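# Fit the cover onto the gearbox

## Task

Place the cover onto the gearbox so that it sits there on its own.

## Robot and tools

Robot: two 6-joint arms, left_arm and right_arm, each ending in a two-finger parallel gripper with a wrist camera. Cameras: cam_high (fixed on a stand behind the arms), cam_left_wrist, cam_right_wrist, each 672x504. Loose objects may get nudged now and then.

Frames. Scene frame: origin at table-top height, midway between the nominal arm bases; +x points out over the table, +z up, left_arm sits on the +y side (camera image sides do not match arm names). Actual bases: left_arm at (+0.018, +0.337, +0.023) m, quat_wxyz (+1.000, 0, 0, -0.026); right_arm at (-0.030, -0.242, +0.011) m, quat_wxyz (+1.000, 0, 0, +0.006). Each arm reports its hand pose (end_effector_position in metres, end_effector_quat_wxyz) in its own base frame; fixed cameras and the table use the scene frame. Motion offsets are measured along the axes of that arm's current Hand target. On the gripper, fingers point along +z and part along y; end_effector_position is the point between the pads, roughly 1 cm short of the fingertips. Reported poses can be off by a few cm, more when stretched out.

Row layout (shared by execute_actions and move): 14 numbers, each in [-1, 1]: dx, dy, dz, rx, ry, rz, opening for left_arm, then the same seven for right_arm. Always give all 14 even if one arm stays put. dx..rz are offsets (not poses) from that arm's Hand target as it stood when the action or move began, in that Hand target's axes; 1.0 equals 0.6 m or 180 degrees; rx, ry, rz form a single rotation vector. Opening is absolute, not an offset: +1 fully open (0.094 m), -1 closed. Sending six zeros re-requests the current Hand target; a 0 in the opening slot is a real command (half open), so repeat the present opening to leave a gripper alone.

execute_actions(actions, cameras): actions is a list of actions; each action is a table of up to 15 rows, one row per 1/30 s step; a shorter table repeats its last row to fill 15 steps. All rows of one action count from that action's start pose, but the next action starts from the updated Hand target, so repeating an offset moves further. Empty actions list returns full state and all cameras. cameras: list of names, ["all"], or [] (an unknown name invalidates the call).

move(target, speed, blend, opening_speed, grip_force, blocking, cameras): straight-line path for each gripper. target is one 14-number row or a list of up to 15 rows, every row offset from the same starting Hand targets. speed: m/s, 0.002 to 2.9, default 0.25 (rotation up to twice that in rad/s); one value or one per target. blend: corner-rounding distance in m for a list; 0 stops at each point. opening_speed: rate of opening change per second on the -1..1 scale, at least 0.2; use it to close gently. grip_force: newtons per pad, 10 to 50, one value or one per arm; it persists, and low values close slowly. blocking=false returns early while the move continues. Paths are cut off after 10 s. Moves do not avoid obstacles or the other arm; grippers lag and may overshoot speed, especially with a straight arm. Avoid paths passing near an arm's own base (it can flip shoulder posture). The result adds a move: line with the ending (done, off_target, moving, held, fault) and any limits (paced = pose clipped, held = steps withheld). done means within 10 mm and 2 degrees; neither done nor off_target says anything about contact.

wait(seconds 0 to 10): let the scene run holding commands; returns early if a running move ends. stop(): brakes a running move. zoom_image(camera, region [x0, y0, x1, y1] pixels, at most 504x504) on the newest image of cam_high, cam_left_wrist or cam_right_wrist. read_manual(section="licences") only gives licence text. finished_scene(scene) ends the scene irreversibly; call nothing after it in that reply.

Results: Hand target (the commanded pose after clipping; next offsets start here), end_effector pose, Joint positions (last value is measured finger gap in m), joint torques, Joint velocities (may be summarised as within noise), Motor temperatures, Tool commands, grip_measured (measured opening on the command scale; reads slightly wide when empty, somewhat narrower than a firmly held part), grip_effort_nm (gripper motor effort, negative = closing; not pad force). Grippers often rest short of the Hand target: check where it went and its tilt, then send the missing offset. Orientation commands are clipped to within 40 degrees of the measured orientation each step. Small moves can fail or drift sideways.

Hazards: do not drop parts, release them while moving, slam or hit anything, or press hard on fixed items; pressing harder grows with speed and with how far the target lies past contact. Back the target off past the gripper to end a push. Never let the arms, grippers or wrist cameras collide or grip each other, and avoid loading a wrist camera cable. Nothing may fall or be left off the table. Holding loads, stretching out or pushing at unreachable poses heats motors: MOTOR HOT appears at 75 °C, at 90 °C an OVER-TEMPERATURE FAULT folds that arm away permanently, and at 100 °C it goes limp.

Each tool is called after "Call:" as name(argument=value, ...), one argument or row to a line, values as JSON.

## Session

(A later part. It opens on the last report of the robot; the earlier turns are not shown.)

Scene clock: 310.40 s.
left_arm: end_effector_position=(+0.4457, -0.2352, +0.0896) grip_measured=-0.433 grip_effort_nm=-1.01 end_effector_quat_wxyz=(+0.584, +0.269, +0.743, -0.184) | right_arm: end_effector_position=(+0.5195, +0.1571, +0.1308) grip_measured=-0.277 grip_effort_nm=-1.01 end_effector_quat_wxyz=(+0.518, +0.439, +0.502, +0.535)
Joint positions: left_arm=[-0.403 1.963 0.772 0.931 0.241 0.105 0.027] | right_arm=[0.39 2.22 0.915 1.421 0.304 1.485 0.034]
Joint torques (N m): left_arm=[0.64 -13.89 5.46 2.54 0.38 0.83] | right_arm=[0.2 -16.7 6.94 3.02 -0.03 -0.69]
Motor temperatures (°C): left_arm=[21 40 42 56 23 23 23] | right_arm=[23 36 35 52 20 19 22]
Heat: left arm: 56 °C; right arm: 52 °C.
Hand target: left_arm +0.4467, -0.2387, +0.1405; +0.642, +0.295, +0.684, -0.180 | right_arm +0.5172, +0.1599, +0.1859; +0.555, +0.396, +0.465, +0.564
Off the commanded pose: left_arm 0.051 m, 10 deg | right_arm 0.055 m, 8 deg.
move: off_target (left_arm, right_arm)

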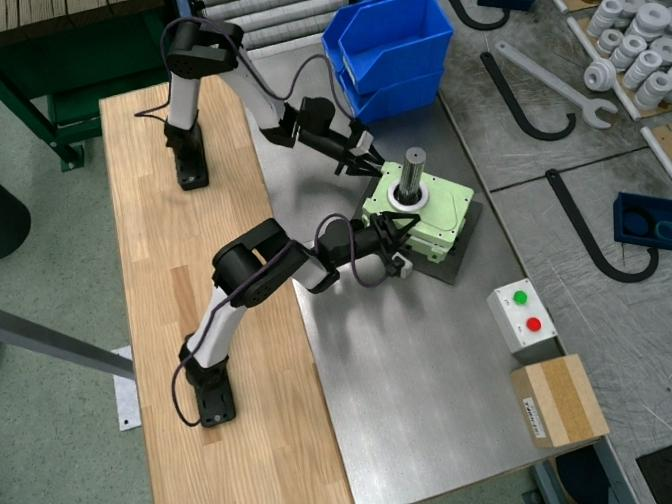

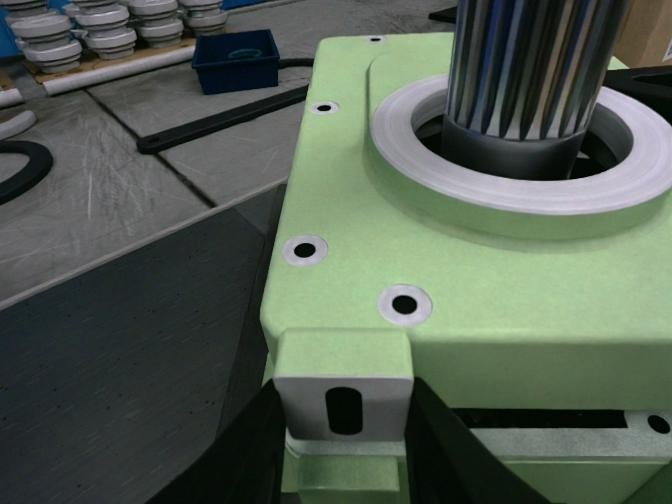

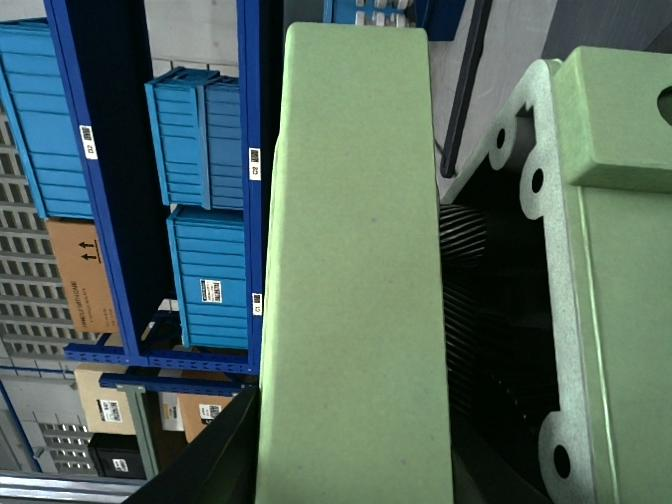

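Call:
move(
  target=[
    [0.0021, 0.0074, -0.0099, 0, 0, 0, -0.6, 0.0124, 0.0012, -0.0012, 0, 0, 0, -0.5],
  ],
  speed=0.05,
  cameras=["all"],
)

Call:
zoom_image(
  camera="cam_high",
  region=[405, 222, 457, 261],
)

Call:
zoom_image(
  camera="cam_high",
  region=[360, 160, 440, 230],
)

Scene clock: 315.67 s.
left_arm: end_effector_position=(+0.4430, -0.2279, +0.0912) grip_measured=-0.433 grip_effort_nm=-1.01 end_effector_quat_wxyz=(+0.584, +0.269, +0.743, -0.184) | right_arm: end_effector_position=(+0.5166, +0.1636, +0.1324) grip_measured=-0.277 grip_effort_nm=-1.01 end_effector_quat_wxyz=(+0.518, +0.440, +0.501, +0.537)
Joint positions: left_arm=[-0.385 1.943 0.75 0.931 0.259 0.11 0.027] | right_arm=[0.409 2.217 0.915 1.421 0.325 1.485 0.034]
Joint torques (N m): left_arm=[0.69 -13.27 5.64 2.58 0.4 0.78] | right_arm=[0.17 -16.17 7.51 3 -0.05 -0.74]
Motor temperatures (°C): left_arm=[21 42 42 55 23 23 23] | right_arm=[23 38 35 53 20 19 22]
Heat: left arm: 55 °C; right arm: 53 °C.
Hand target: left_arm +0.4450, -0.2314, +0.1407; +0.642, +0.295, +0.684, -0.180 | right_arm +0.5158, +0.1672, +0.1860; +0.555, +0.396, +0.465, +0.564
Off the commanded pose: left_arm 0.050 m, 10 deg | right_arm 0.054 m, 8 deg.
move: off_target (left_arm, right_arm)

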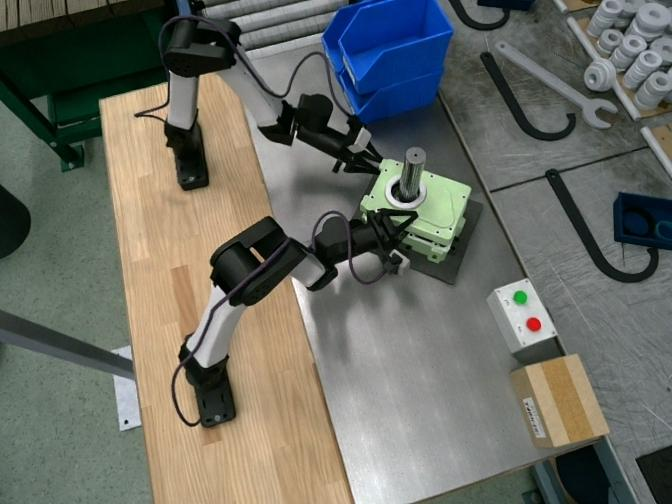

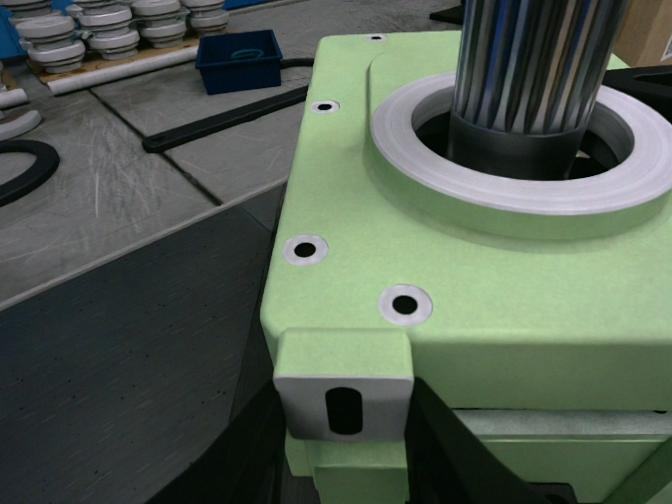

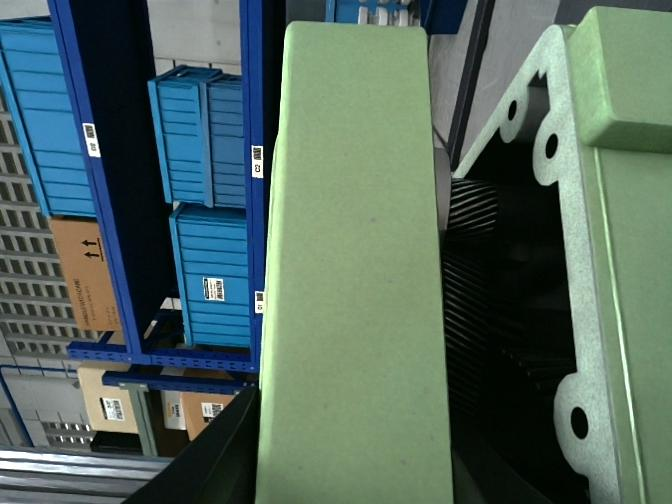

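Scaled by 9.692 from the camera's 672x504 image, which has a finer 960x720 frame.

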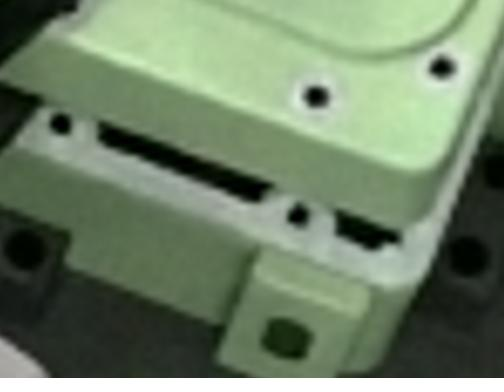

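Scaled by 6.300 from the camera's 672x504 image, which has a finer 960x720 frame.

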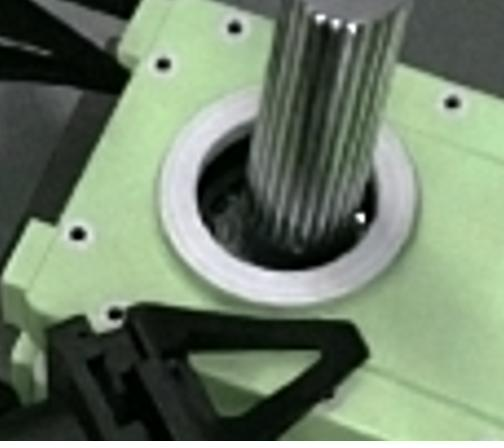

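Call:
move(
  target=[
    [0.0488, -0.0032, 0.0122, 0, 0, 0, -0.6, -0.0093, -0.0530, 0.0022, 0, 0, 0, -0.5],
  ],
  speed=0.05,
  cameras=["all"],
)

Call:
zoom_image(
  camera="cam_high",
  region=[405, 222, 457, 261],
)

Call:
zoom_image(
  camera="cam_high",
  region=[360, 160, 440, 230],
)

Scene clock: 321.87 s.
left_arm: end_effector_position=(+0.4469, -0.2282, +0.0915) grip_measured=-0.433 grip_effort_nm=-1.01 end_effector_quat_wxyz=(+0.611, +0.272, +0.721, -0.185) | right_arm: end_effector_position=(+0.5200, +0.1623, +0.1349) grip_measured=-0.283 grip_effort_nm=-1.01 end_effector_quat_wxyz=(+0.527, +0.428, +0.486, +0.550)
Joint positions: left_arm=[-0.379 2.003 0.742 1.066 0.27 0.12 0.027] | right_arm=[0.401 2.26 0.936 1.495 0.311 1.476 0.034]
Joint torques (N m): left_arm=[0.44 -8.25 6.02 2.43 0.34 0.65] | right_arm=[-1.2 -10.36 8.31 2.86 -0.22 -0.57]
Motor temperatures (°C): left_arm=[21 42 41 55 23 23 23] | right_arm=[23 40 35 54 20 19 22]
Heat: left arm: 55 °C; right arm: 54 °C.
Hand target: left_arm +0.4494, -0.2323, +0.1107; +0.642, +0.295, +0.684, -0.180 | right_arm +0.5256, +0.1602, +0.1561; +0.555, +0.396, +0.465, +0.564
Off the commanded pose: left_arm 0.020 m, 6 deg | right_arm 0.022 m, 6 deg.
joint sent to its limit (right arm) — joint 4 (wrist pitch), upper limit. The joint targets still meet the commanded pose.
move: off_target (left_arm, right_arm)

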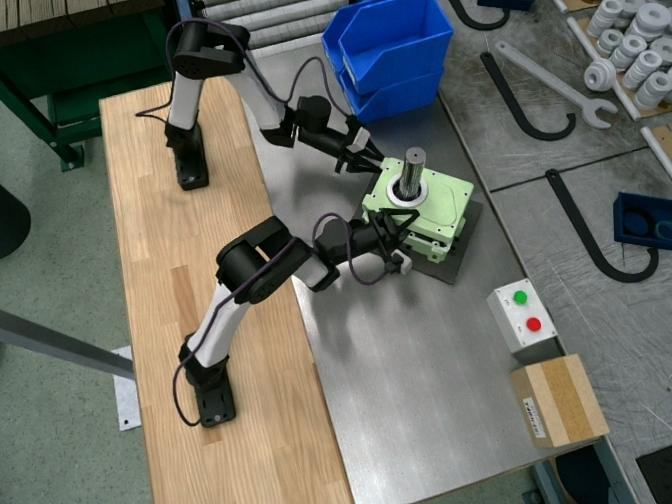

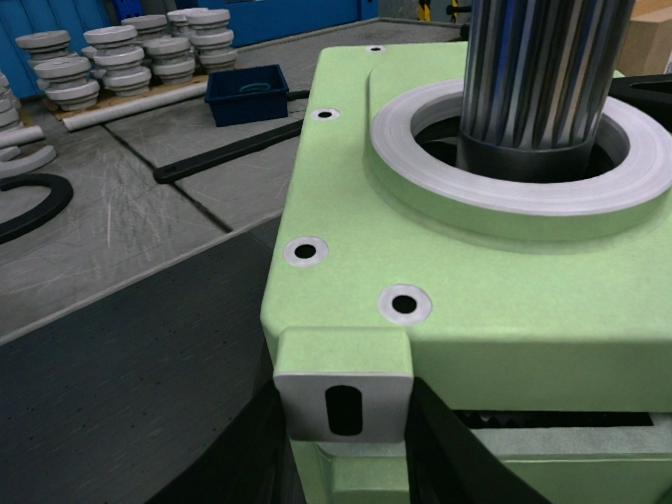

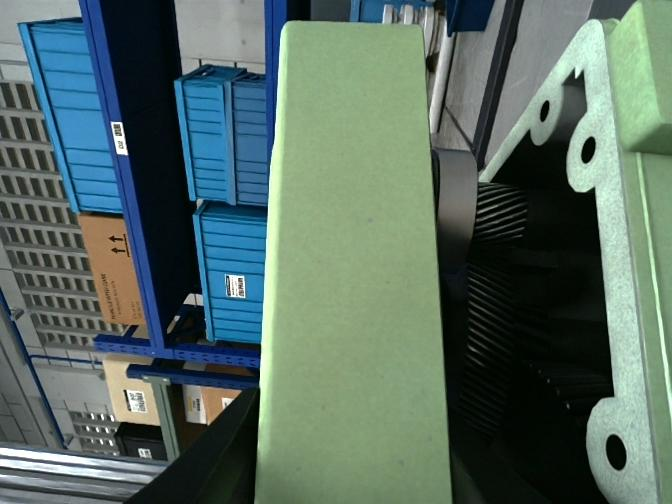

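Scaled by 9.692 from the camera's 672x504 image, which has a finer 960x720 frame.

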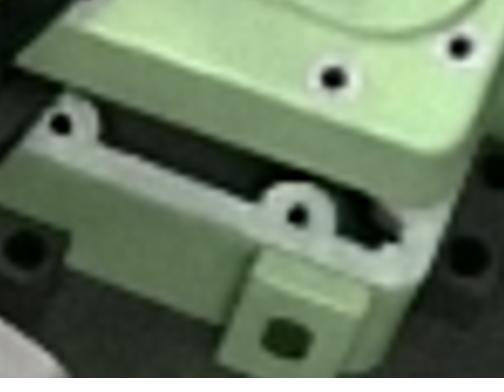

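Scaled by 6.300 from the camera's 672x504 image, which has a finer 960x720 frame.

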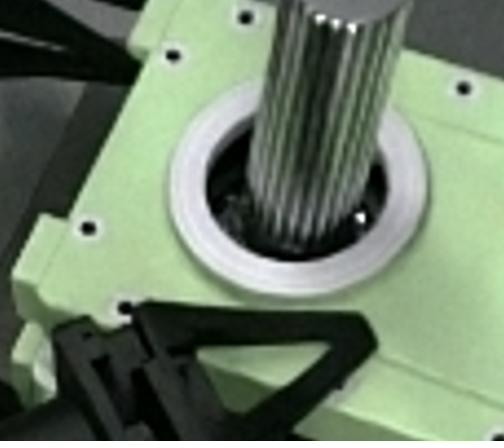

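Call:
move(
  target=[
    [0.0410, -0.0055, 0.0046, 0, 0, 0, -0.6, 0.0029, -0.0402, -0.0106, 0, 0, 0, -0.5],
  ],
  speed=0.05,
  cameras=["all"],
)

Call:
zoom_image(
  camera="cam_high",
  region=[405, 222, 457, 261],
)

Call:
zoom_image(
  camera="cam_high",
  region=[360, 160, 440, 230],
)

Scene clock: 326.63 s.
left_arm: end_effector_position=(+0.4496, -0.2305, +0.0876) grip_measured=-0.433 grip_effort_nm=-1.01 end_effector_quat_wxyz=(+0.637, +0.272, +0.695, -0.191) | right_arm: end_effector_position=(+0.5196, +0.1592, +0.1356) grip_measured=-0.291 grip_effort_nm=-1.01 end_effector_quat_wxyz=(+0.539, +0.419, +0.476, +0.554)
Joint positions: left_arm=[-0.376 2.092 0.742 1.23 0.286 0.116 0.027] | right_arm=[0.396 2.289 0.941 1.554 0.311 1.457 0.033]
Joint torques (N m): left_arm=[0.28 -7.21 5.23 1.91 0.17 0.68] | right_arm=[-0.76 -8.64 7.62 2.14 -0.2 -0.22]
Motor temperatures (°C): left_arm=[21 42 41 55 23 23 23] | right_arm=[23 40 35 53 20 19 22]
Heat: left arm: 55 °C; right arm: 53 °C.
Hand target: left_arm +0.4495, -0.2324, +0.0858; +0.642, +0.295, +0.684, -0.180 | right_arm +0.5257, +0.1602, +0.1311; +0.555, +0.396, +0.465, +0.564
Off the commanded pose: left_arm 0.003 m, 3 deg | right_arm 0.008 m, 4 deg.
joint sent to its limit (right arm) — joint 4 (wrist pitch), upper limit. The joint targets are off in orientation, not in position.
move: off_target (left_arm, right_arm)

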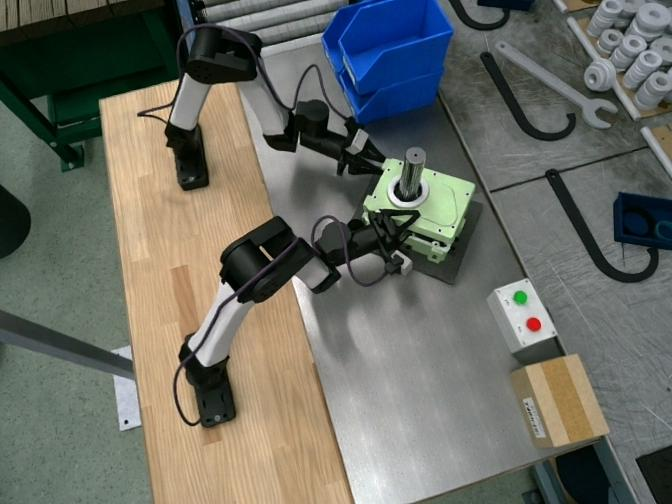

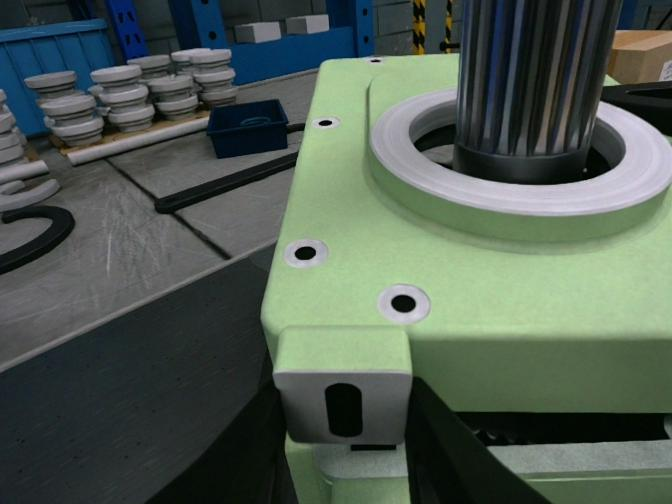

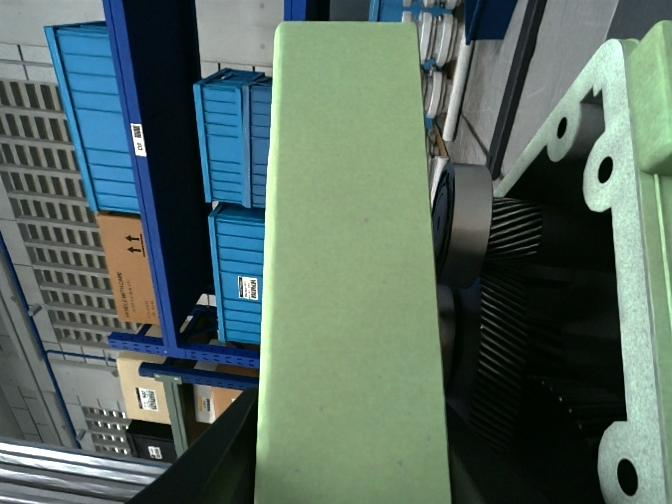

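Scaled by 9.692 from the camera's 672x504 image, which has a finer 960x720 frame.

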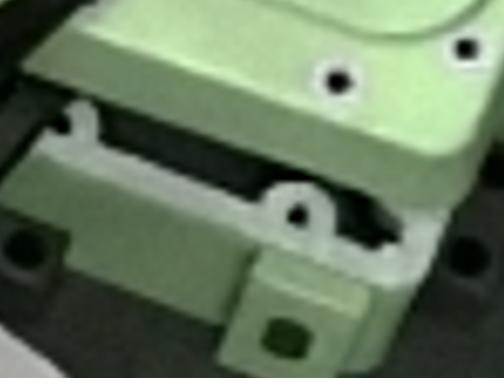

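Scaled by 6.300 from the camera's 672x504 image, which has a finer 960x720 frame.

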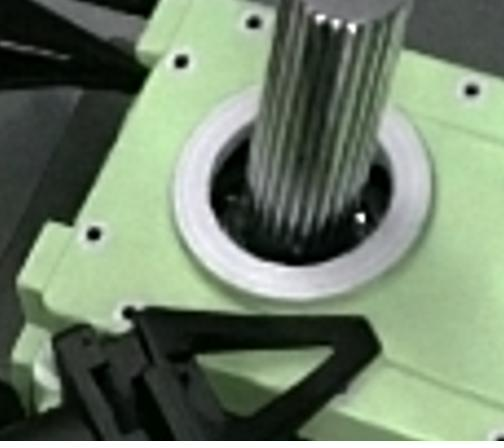

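Call:
zoom_image(
  camera="cam_left_wrist",
  region=[360, 60, 672, 260],
)

Call:
zoom_image(
  camera="cam_high",
  region=[384, 164, 416, 190],
)

Scaled by 1.615 from the camera's 672x504 image, which has a finer 960x720 frame.

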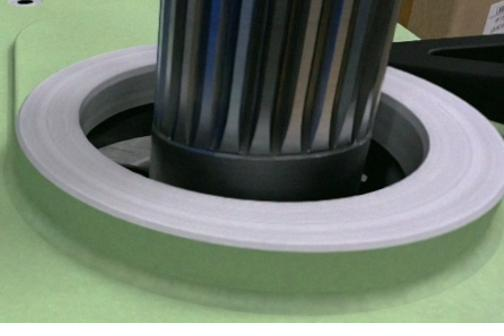

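Scaled by 15.750 from the camera's 672x504 image, which has a finer 960x720 frame.

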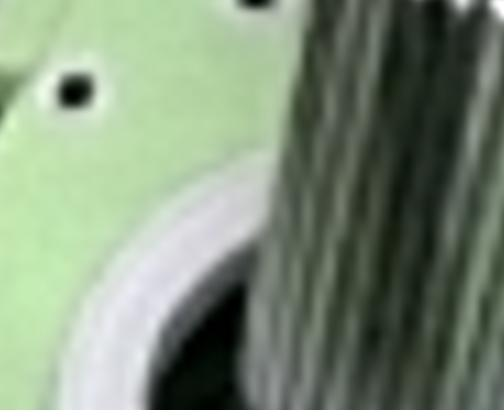

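Call:
zoom_image(
  camera="cam_right_wrist",
  region=[400, 130, 560, 330],
)

Call:
zoom_image(
  camera="cam_right_wrist",
  region=[400, 300, 672, 504],
)

Scaled by 2.520 from the camera's 672x504 image, which has a finer 960x720 frame.

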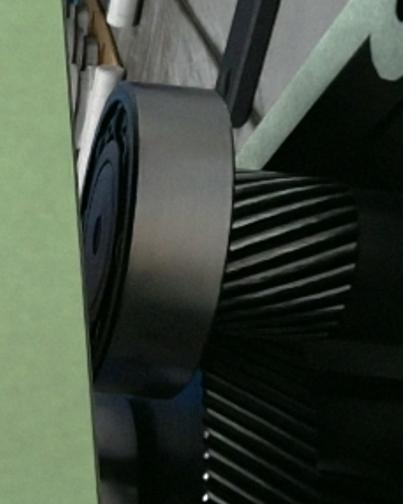

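Scaled by 1.853 from the camera's 672x504 image, which has a finer 960x720 frame.

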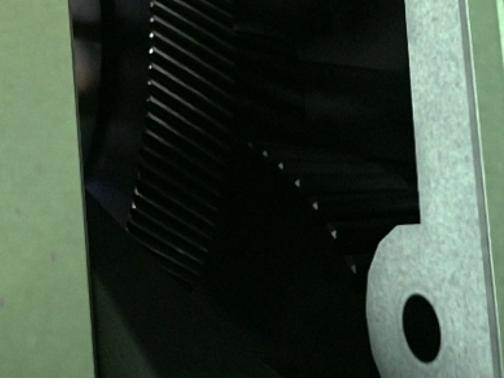

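Call:
move(
  target=[
    [-0.0021, -0.0115, 0.0049, 0, 0, 0, -0.6, -0.0141, -0.0008, -0.0007, 0.0331, 0.0017, 0.0028, -0.5],
  ],
  speed=0.05,
  cameras=["all"],
)

Call:
zoom_image(
  camera="cam_left_wrist",
  region=[360, 60, 672, 260],
)

Call:
zoom_image(
  camera="cam_high",
  region=[360, 160, 440, 230],
)

Scene clock: 335.27 s.
left_arm: end_effector_position=(+0.4494, -0.2319, +0.0880) grip_measured=-0.433 grip_effort_nm=-1.01 end_effector_quat_wxyz=(+0.638, +0.269, +0.696, -0.191) | right_arm: end_effector_position=(+0.5223, +0.1581, +0.1339) grip_measured=-0.291 grip_effort_nm=-1.01 end_effector_quat_wxyz=(+0.528, +0.422, +0.483, +0.556)
Joint positions: left_arm=[-0.383 2.092 0.742 1.232 0.275 0.111 0.027] | right_arm=[0.384 2.278 0.941 1.522 0.286 1.477 0.033]
Joint torques (N m): left_arm=[-1.26 -7.09 5.57 1.89 0.05 0.7] | right_arm=[-1.33 -12.46 4.97 1.75 -0.1 -0.17]
Heat: left arm: 54 °C; right arm: 50 °C.
Hand target: left_arm +0.4474, -0.2396, +0.0857; +0.642, +0.295, +0.684, -0.180 | right_arm +0.5259, +0.1519, +0.1310; +0.530, +0.425, +0.493, +0.543
Off the commanded pose: left_arm 0.008 m, 3 deg | right_arm 0.008 m, 2 deg.
move: off_target (left_arm)

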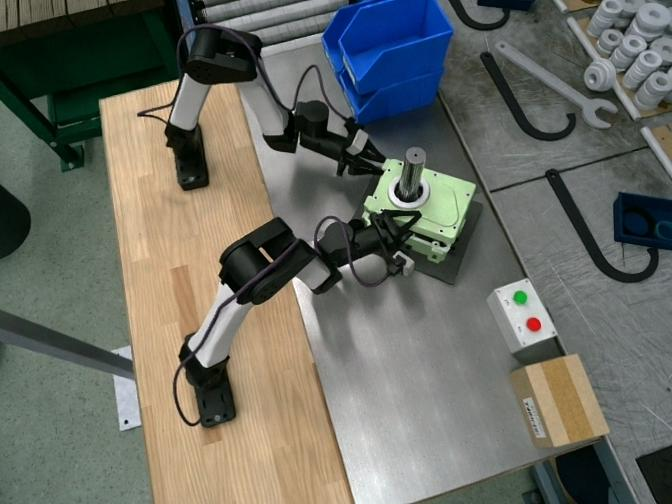

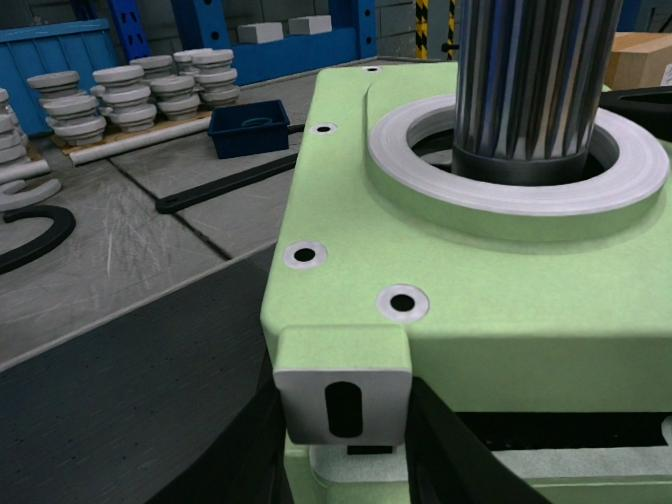

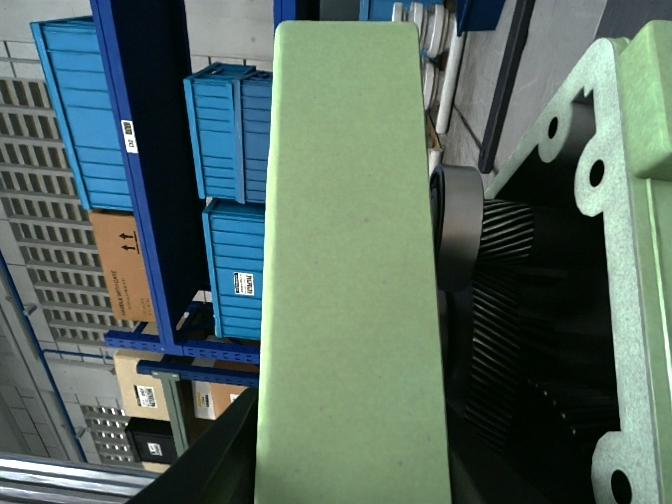

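Scaled by 1.615 from the camera's 672x504 image, which has a finer 960x720 frame.

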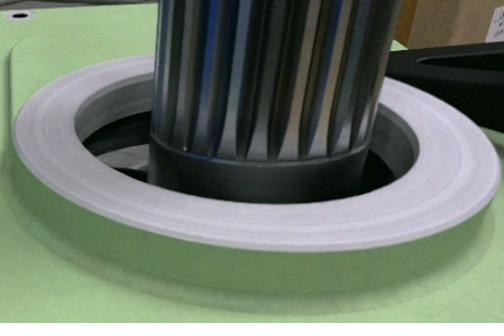

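Scaled by 6.300 from the camera's 672x504 image, which has a finer 960x720 frame.

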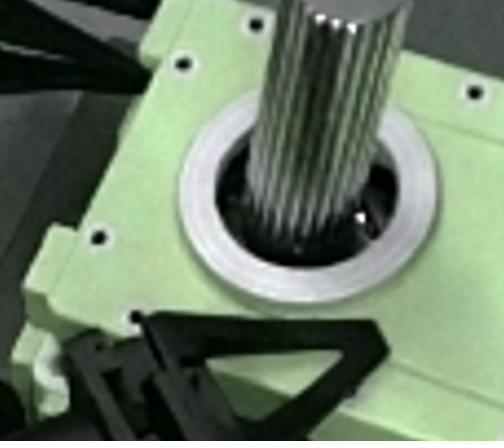

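Call:
zoom_image(
  camera="cam_right_wrist",
  region=[415, 260, 535, 420],
)

Call:
zoom_image(
  camera="cam_high",
  region=[385, 180, 425, 212],
)

Scaled by 3.150 from the camera's 672x504 image, which has a finer 960x720 frame.

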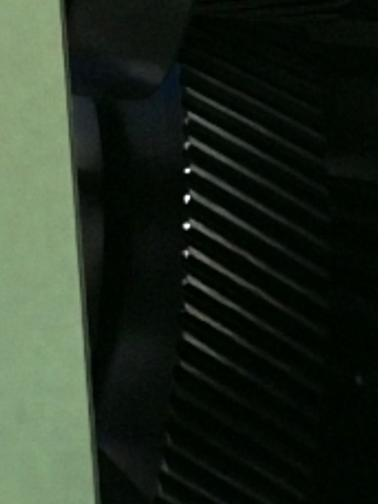

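Scaled by 12.600 from the camera's 672x504 image, which has a finer 960x720 frame.

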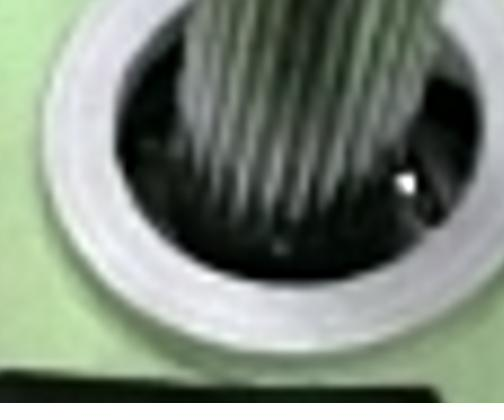

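Call:
move(
  target=[
    [-0.0084, -0.0141, -0.0024, 0, 0, 0, -0.6, -0.0070, 0.0087, -0.0156, 0.0221, 0.0011, 0.0019, -0.5],
  ],
  speed=0.05,
  cameras=["all"],
)

Call:
zoom_image(
  camera="cam_left_wrist",
  region=[360, 60, 672, 260],
)

Call:
zoom_image(
  camera="cam_high",
  region=[360, 160, 440, 230],
)

Scene clock: 345.00 s.
left_arm: end_effector_position=(+0.4431, -0.2430, +0.0827) grip_measured=-0.433 grip_effort_nm=-1.01 end_effector_quat_wxyz=(+0.626, +0.270, +0.703, -0.202) | right_arm: end_effector_position=(+0.5168, +0.1506, +0.1212) grip_measured=-0.287 grip_effort_nm=-1.02 end_effector_quat_wxyz=(+0.496, +0.458, +0.506, +0.537)
Joint positions: left_arm=[-0.411 2.093 0.742 1.211 0.264 0.091 0.027] | right_arm=[0.374 2.206 0.886 1.393 0.284 1.54 0.034]
Joint torques (N m): left_arm=[-0.92 -9.2 4.21 2.01 -0.09 0.92] | right_arm=[-0.69 -14.97 4.44 2 -0.02 -0.54]
Motor temperatures (°C): left_arm=[21 40 40 53 23 23 23] | right_arm=[23 40 33 47 20 19 22]
Heat: left arm: 53 °C; right arm: 47 °C.
Hand target: left_arm +0.4409, -0.2461, +0.0899; +0.643, +0.295, +0.684, -0.180 | right_arm +0.5162, +0.1471, +0.1350; +0.513, +0.444, +0.511, +0.528
Off the commanded pose: left_arm 0.008 m, 5 deg | right_arm 0.014 m, 3 deg.
move: off_target (left_arm, right_arm)

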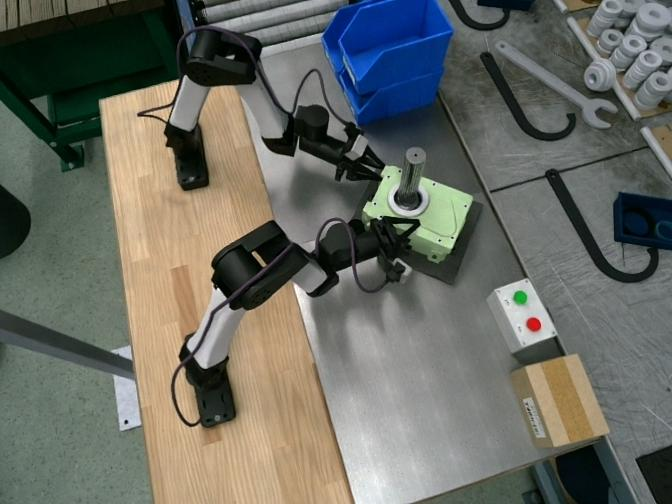

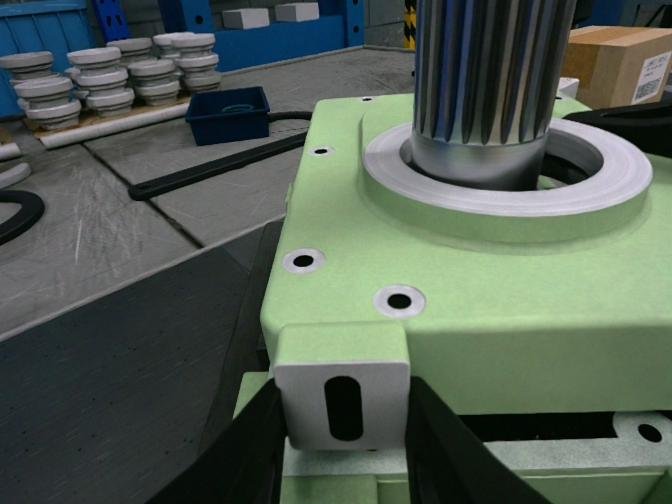

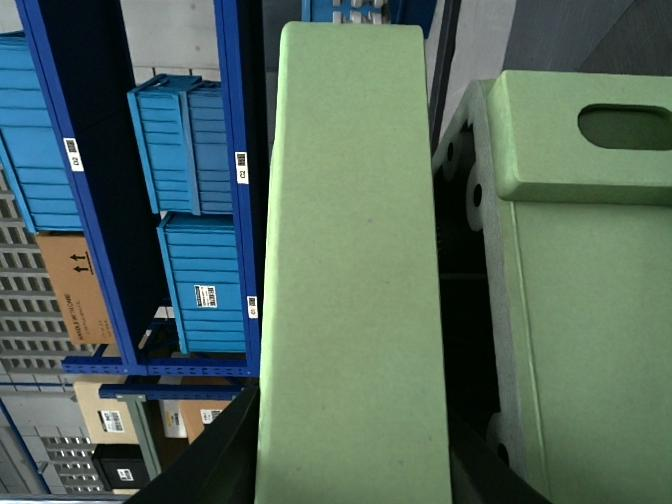

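Scaled by 1.615 from the camera's 672x504 image, which has a finer 960x720 frame.

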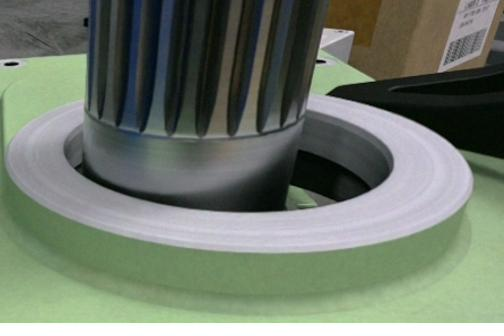

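Scaled by 6.300 from the camera's 672x504 image, which has a finer 960x720 frame.

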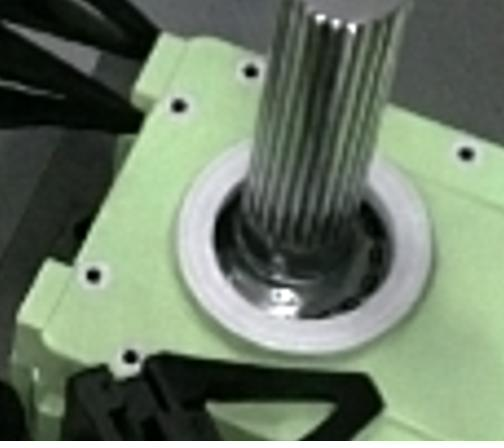

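Call:
move(
  target=[
    [0.0049, 0.0190, -0.0210, 0, 0, 0, -0.6, 0.0239, 0.0013, -0.0003, -0.0138, -0.0007, -0.0012, -0.5],
  ],
  speed=0.05,
  cameras=["all"],
)

Call:
zoom_image(
  camera="cam_left_wrist",
  region=[360, 60, 672, 260],
)

Call:
zoom_image(
  camera="cam_high",
  region=[360, 160, 440, 230],
)

Scene clock: 351.67 s.
left_arm: end_effector_position=(+0.4397, -0.2352, +0.0784) grip_measured=-0.433 grip_effort_nm=-1.01 end_effector_quat_wxyz=(+0.622, +0.267, +0.706, -0.207) | right_arm: end_effector_position=(+0.5136, +0.1581, +0.1231) grip_measured=-0.286 grip_effort_nm=-1.01 end_effector_quat_wxyz=(+0.505, +0.449, +0.510, +0.533)
Joint positions: left_arm=[-0.392 2.093 0.717 1.23 0.288 0.081 0.027] | right_arm=[0.396 2.206 0.886 1.401 0.305 1.51 0.034]
Joint torques (N m): left_arm=[1.42 -10.62 2.85 2.02 0.11 1.08] | right_arm=[0.47 -10.4 6.63 2.64 0.12 -0.42]
Heat: left arm: 53 °C; right arm: 47 °C.
Hand target: left_arm +0.4384, -0.2290, +0.0899; +0.643, +0.295, +0.684, -0.180 | right_arm +0.5148, +0.1613, +0.1349; +0.524, +0.432, +0.500, +0.537
Off the commanded pose: left_arm 0.013 m, 6 deg | right_arm 0.012 m, 3 deg.
move: off_target (left_arm, right_arm)

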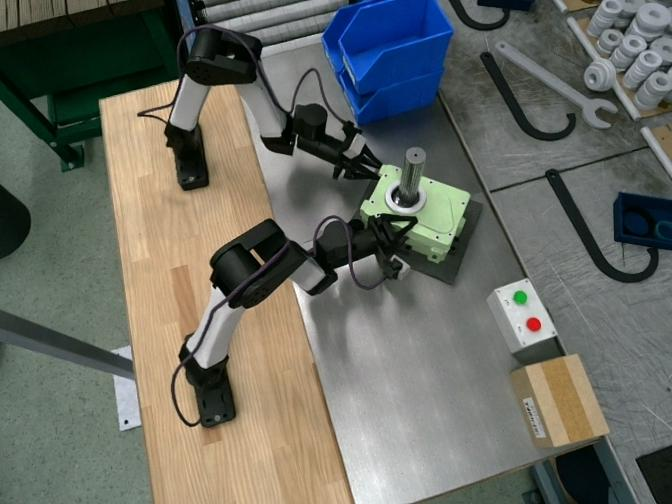

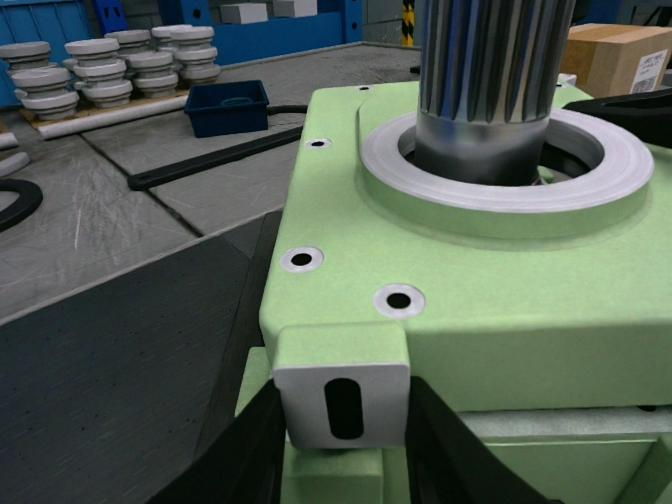

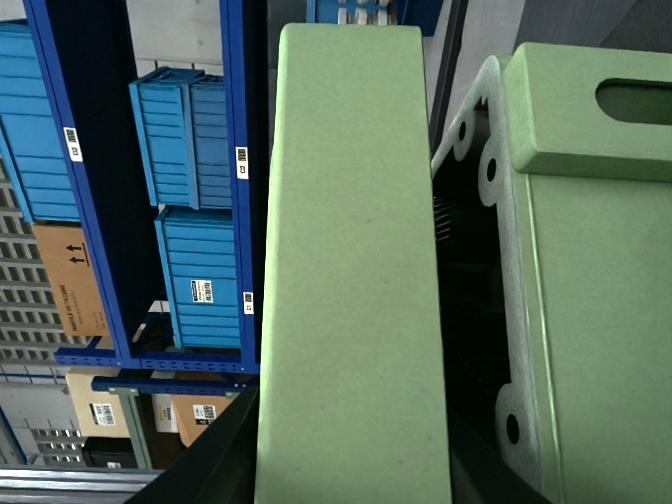

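Scaled by 1.615 from the camera's 672x504 image, which has a finer 960x720 frame.

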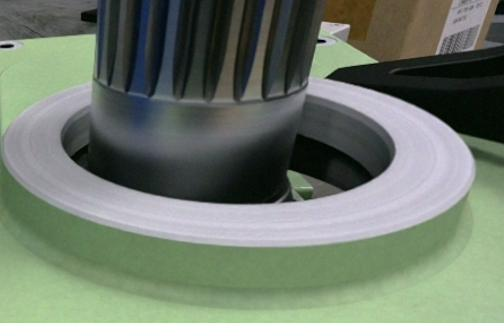

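Scaled by 6.300 from the camera's 672x504 image, which has a finer 960x720 frame.

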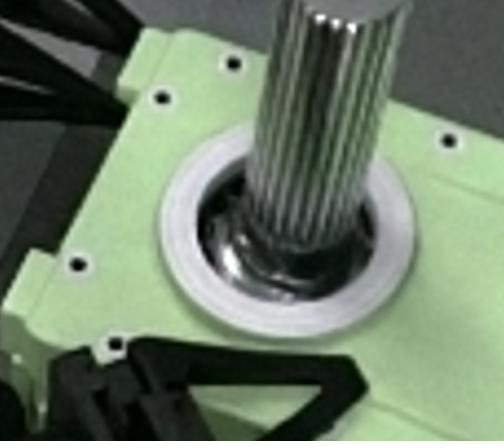

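Call:
move(
  target=[
    [0.0407, -0.0015, 0.0125, -0.0098, 0.0013, -0.0011, -0.6, -0.0045, -0.0440, 0.0132, -0.0119, 0.0132, 0.0008, -0.5],
  ],
  speed=0.05,
  cameras=["all"],
)

Call:
zoom_image(
  camera="cam_left_wrist",
  region=[360, 60, 672, 260],
)

Call:
zoom_image(
  camera="cam_high",
  region=[360, 160, 440, 230],
)

Call:
zoom_image(
  camera="cam_high",
  region=[405, 222, 457, 261],
)

Scene clock: 356.63 s.
left_arm: end_effector_position=(+0.4420, -0.2364, +0.0772) grip_measured=-0.433 grip_effort_nm=-1.01 end_effector_quat_wxyz=(+0.647, +0.267, +0.685, -0.202) | right_arm: end_effector_position=(+0.5142, +0.1522, +0.1250) grip_measured=-0.299 grip_effort_nm=-1.01 end_effector_quat_wxyz=(+0.521, +0.422, +0.488, +0.559)
Joint positions: left_arm=[-0.396 2.163 0.721 1.358 0.277 0.092 0.027] | right_arm=[0.372 2.284 0.894 1.565 0.261 1.488 0.033]
Joint torques (N m): left_arm=[0.81 -6.98 3.77 1.7 -0.23 0.89] | right_arm=[-0.66 -5.2 9.85 2.06 -0.31 -0.21]
Heat: left arm: 53 °C; right arm: 48 °C.
Hand target: left_arm +0.4436, -0.2301, +0.0647; +0.645, +0.284, +0.689, -0.170 | right_arm +0.5263, +0.1582, +0.1099; +0.521, +0.412, +0.500, +0.556
Off the commanded pose: left_arm 0.014 m, 4 deg | right_arm 0.020 m, 2 deg.
joint read past its limit (right arm) — joint 4 (wrist pitch), upper limit.
joint sent to its limit (right arm) — joint 4 (wrist pitch), upper limit. The joint targets still meet the commanded pose.
move: off_target (left_arm, right_arm)

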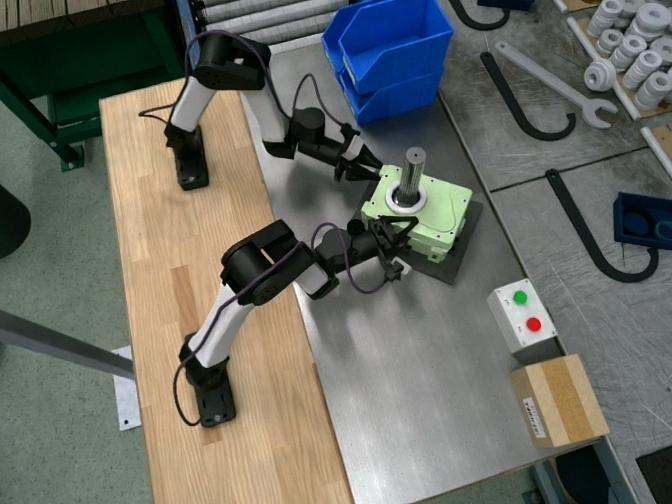

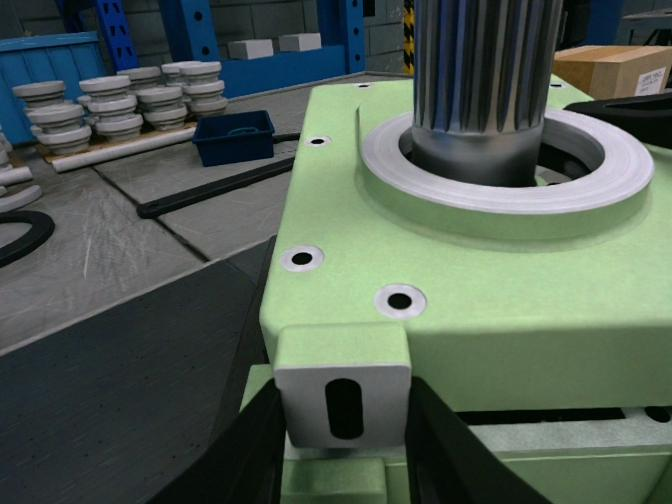

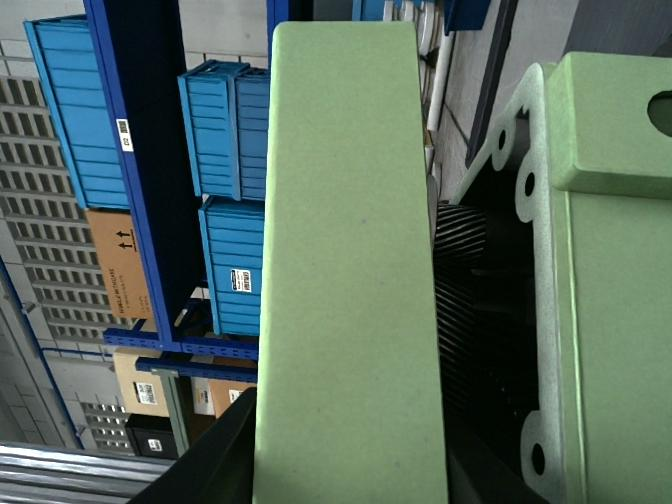

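Scaled by 1.615 from the camera's 672x504 image, which has a finer 960x720 frame.

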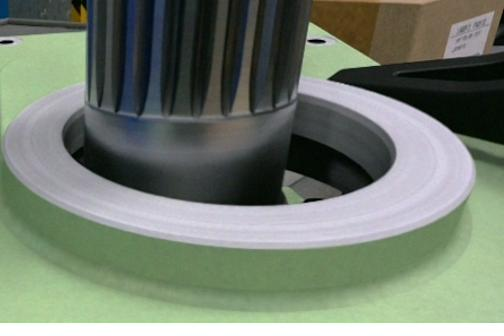

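Scaled by 6.300 from the camera's 672x504 image, which has a finer 960x720 frame.

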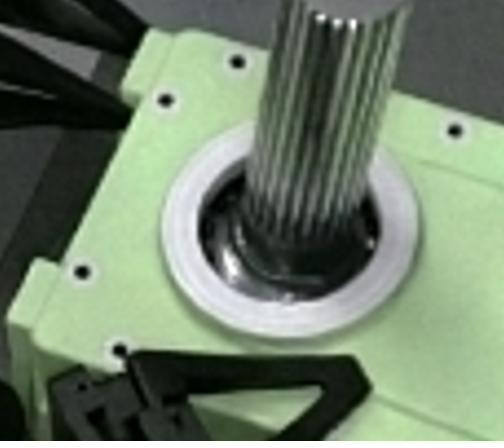

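Scaled by 9.692 from the camera's 672x504 image, which has a finer 960x720 frame.

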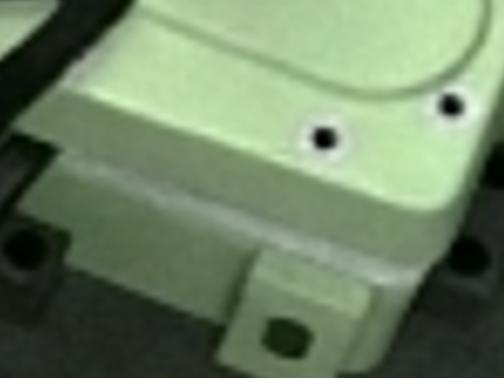

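Call:
zoom_image(
  camera="cam_right_wrist",
  region=[400, 10, 580, 145],
)

Call:
zoom_image(
  camera="cam_right_wrist",
  region=[430, 369, 610, 504],
)

Scaled by 2.800 from the camera's 672x504 image, which has a finer 960x720 frame.

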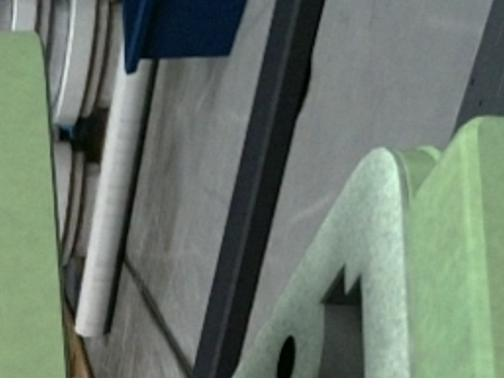

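Scaled by 2.800 from the camera's 672x504 image, which has a finer 960x720 frame.

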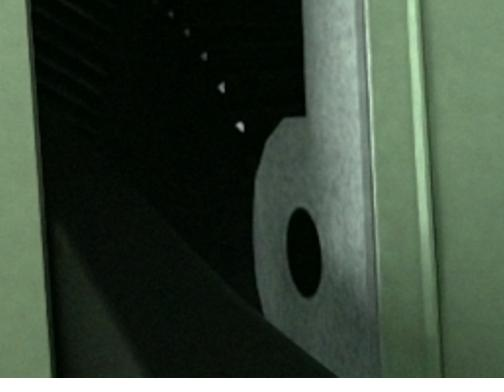

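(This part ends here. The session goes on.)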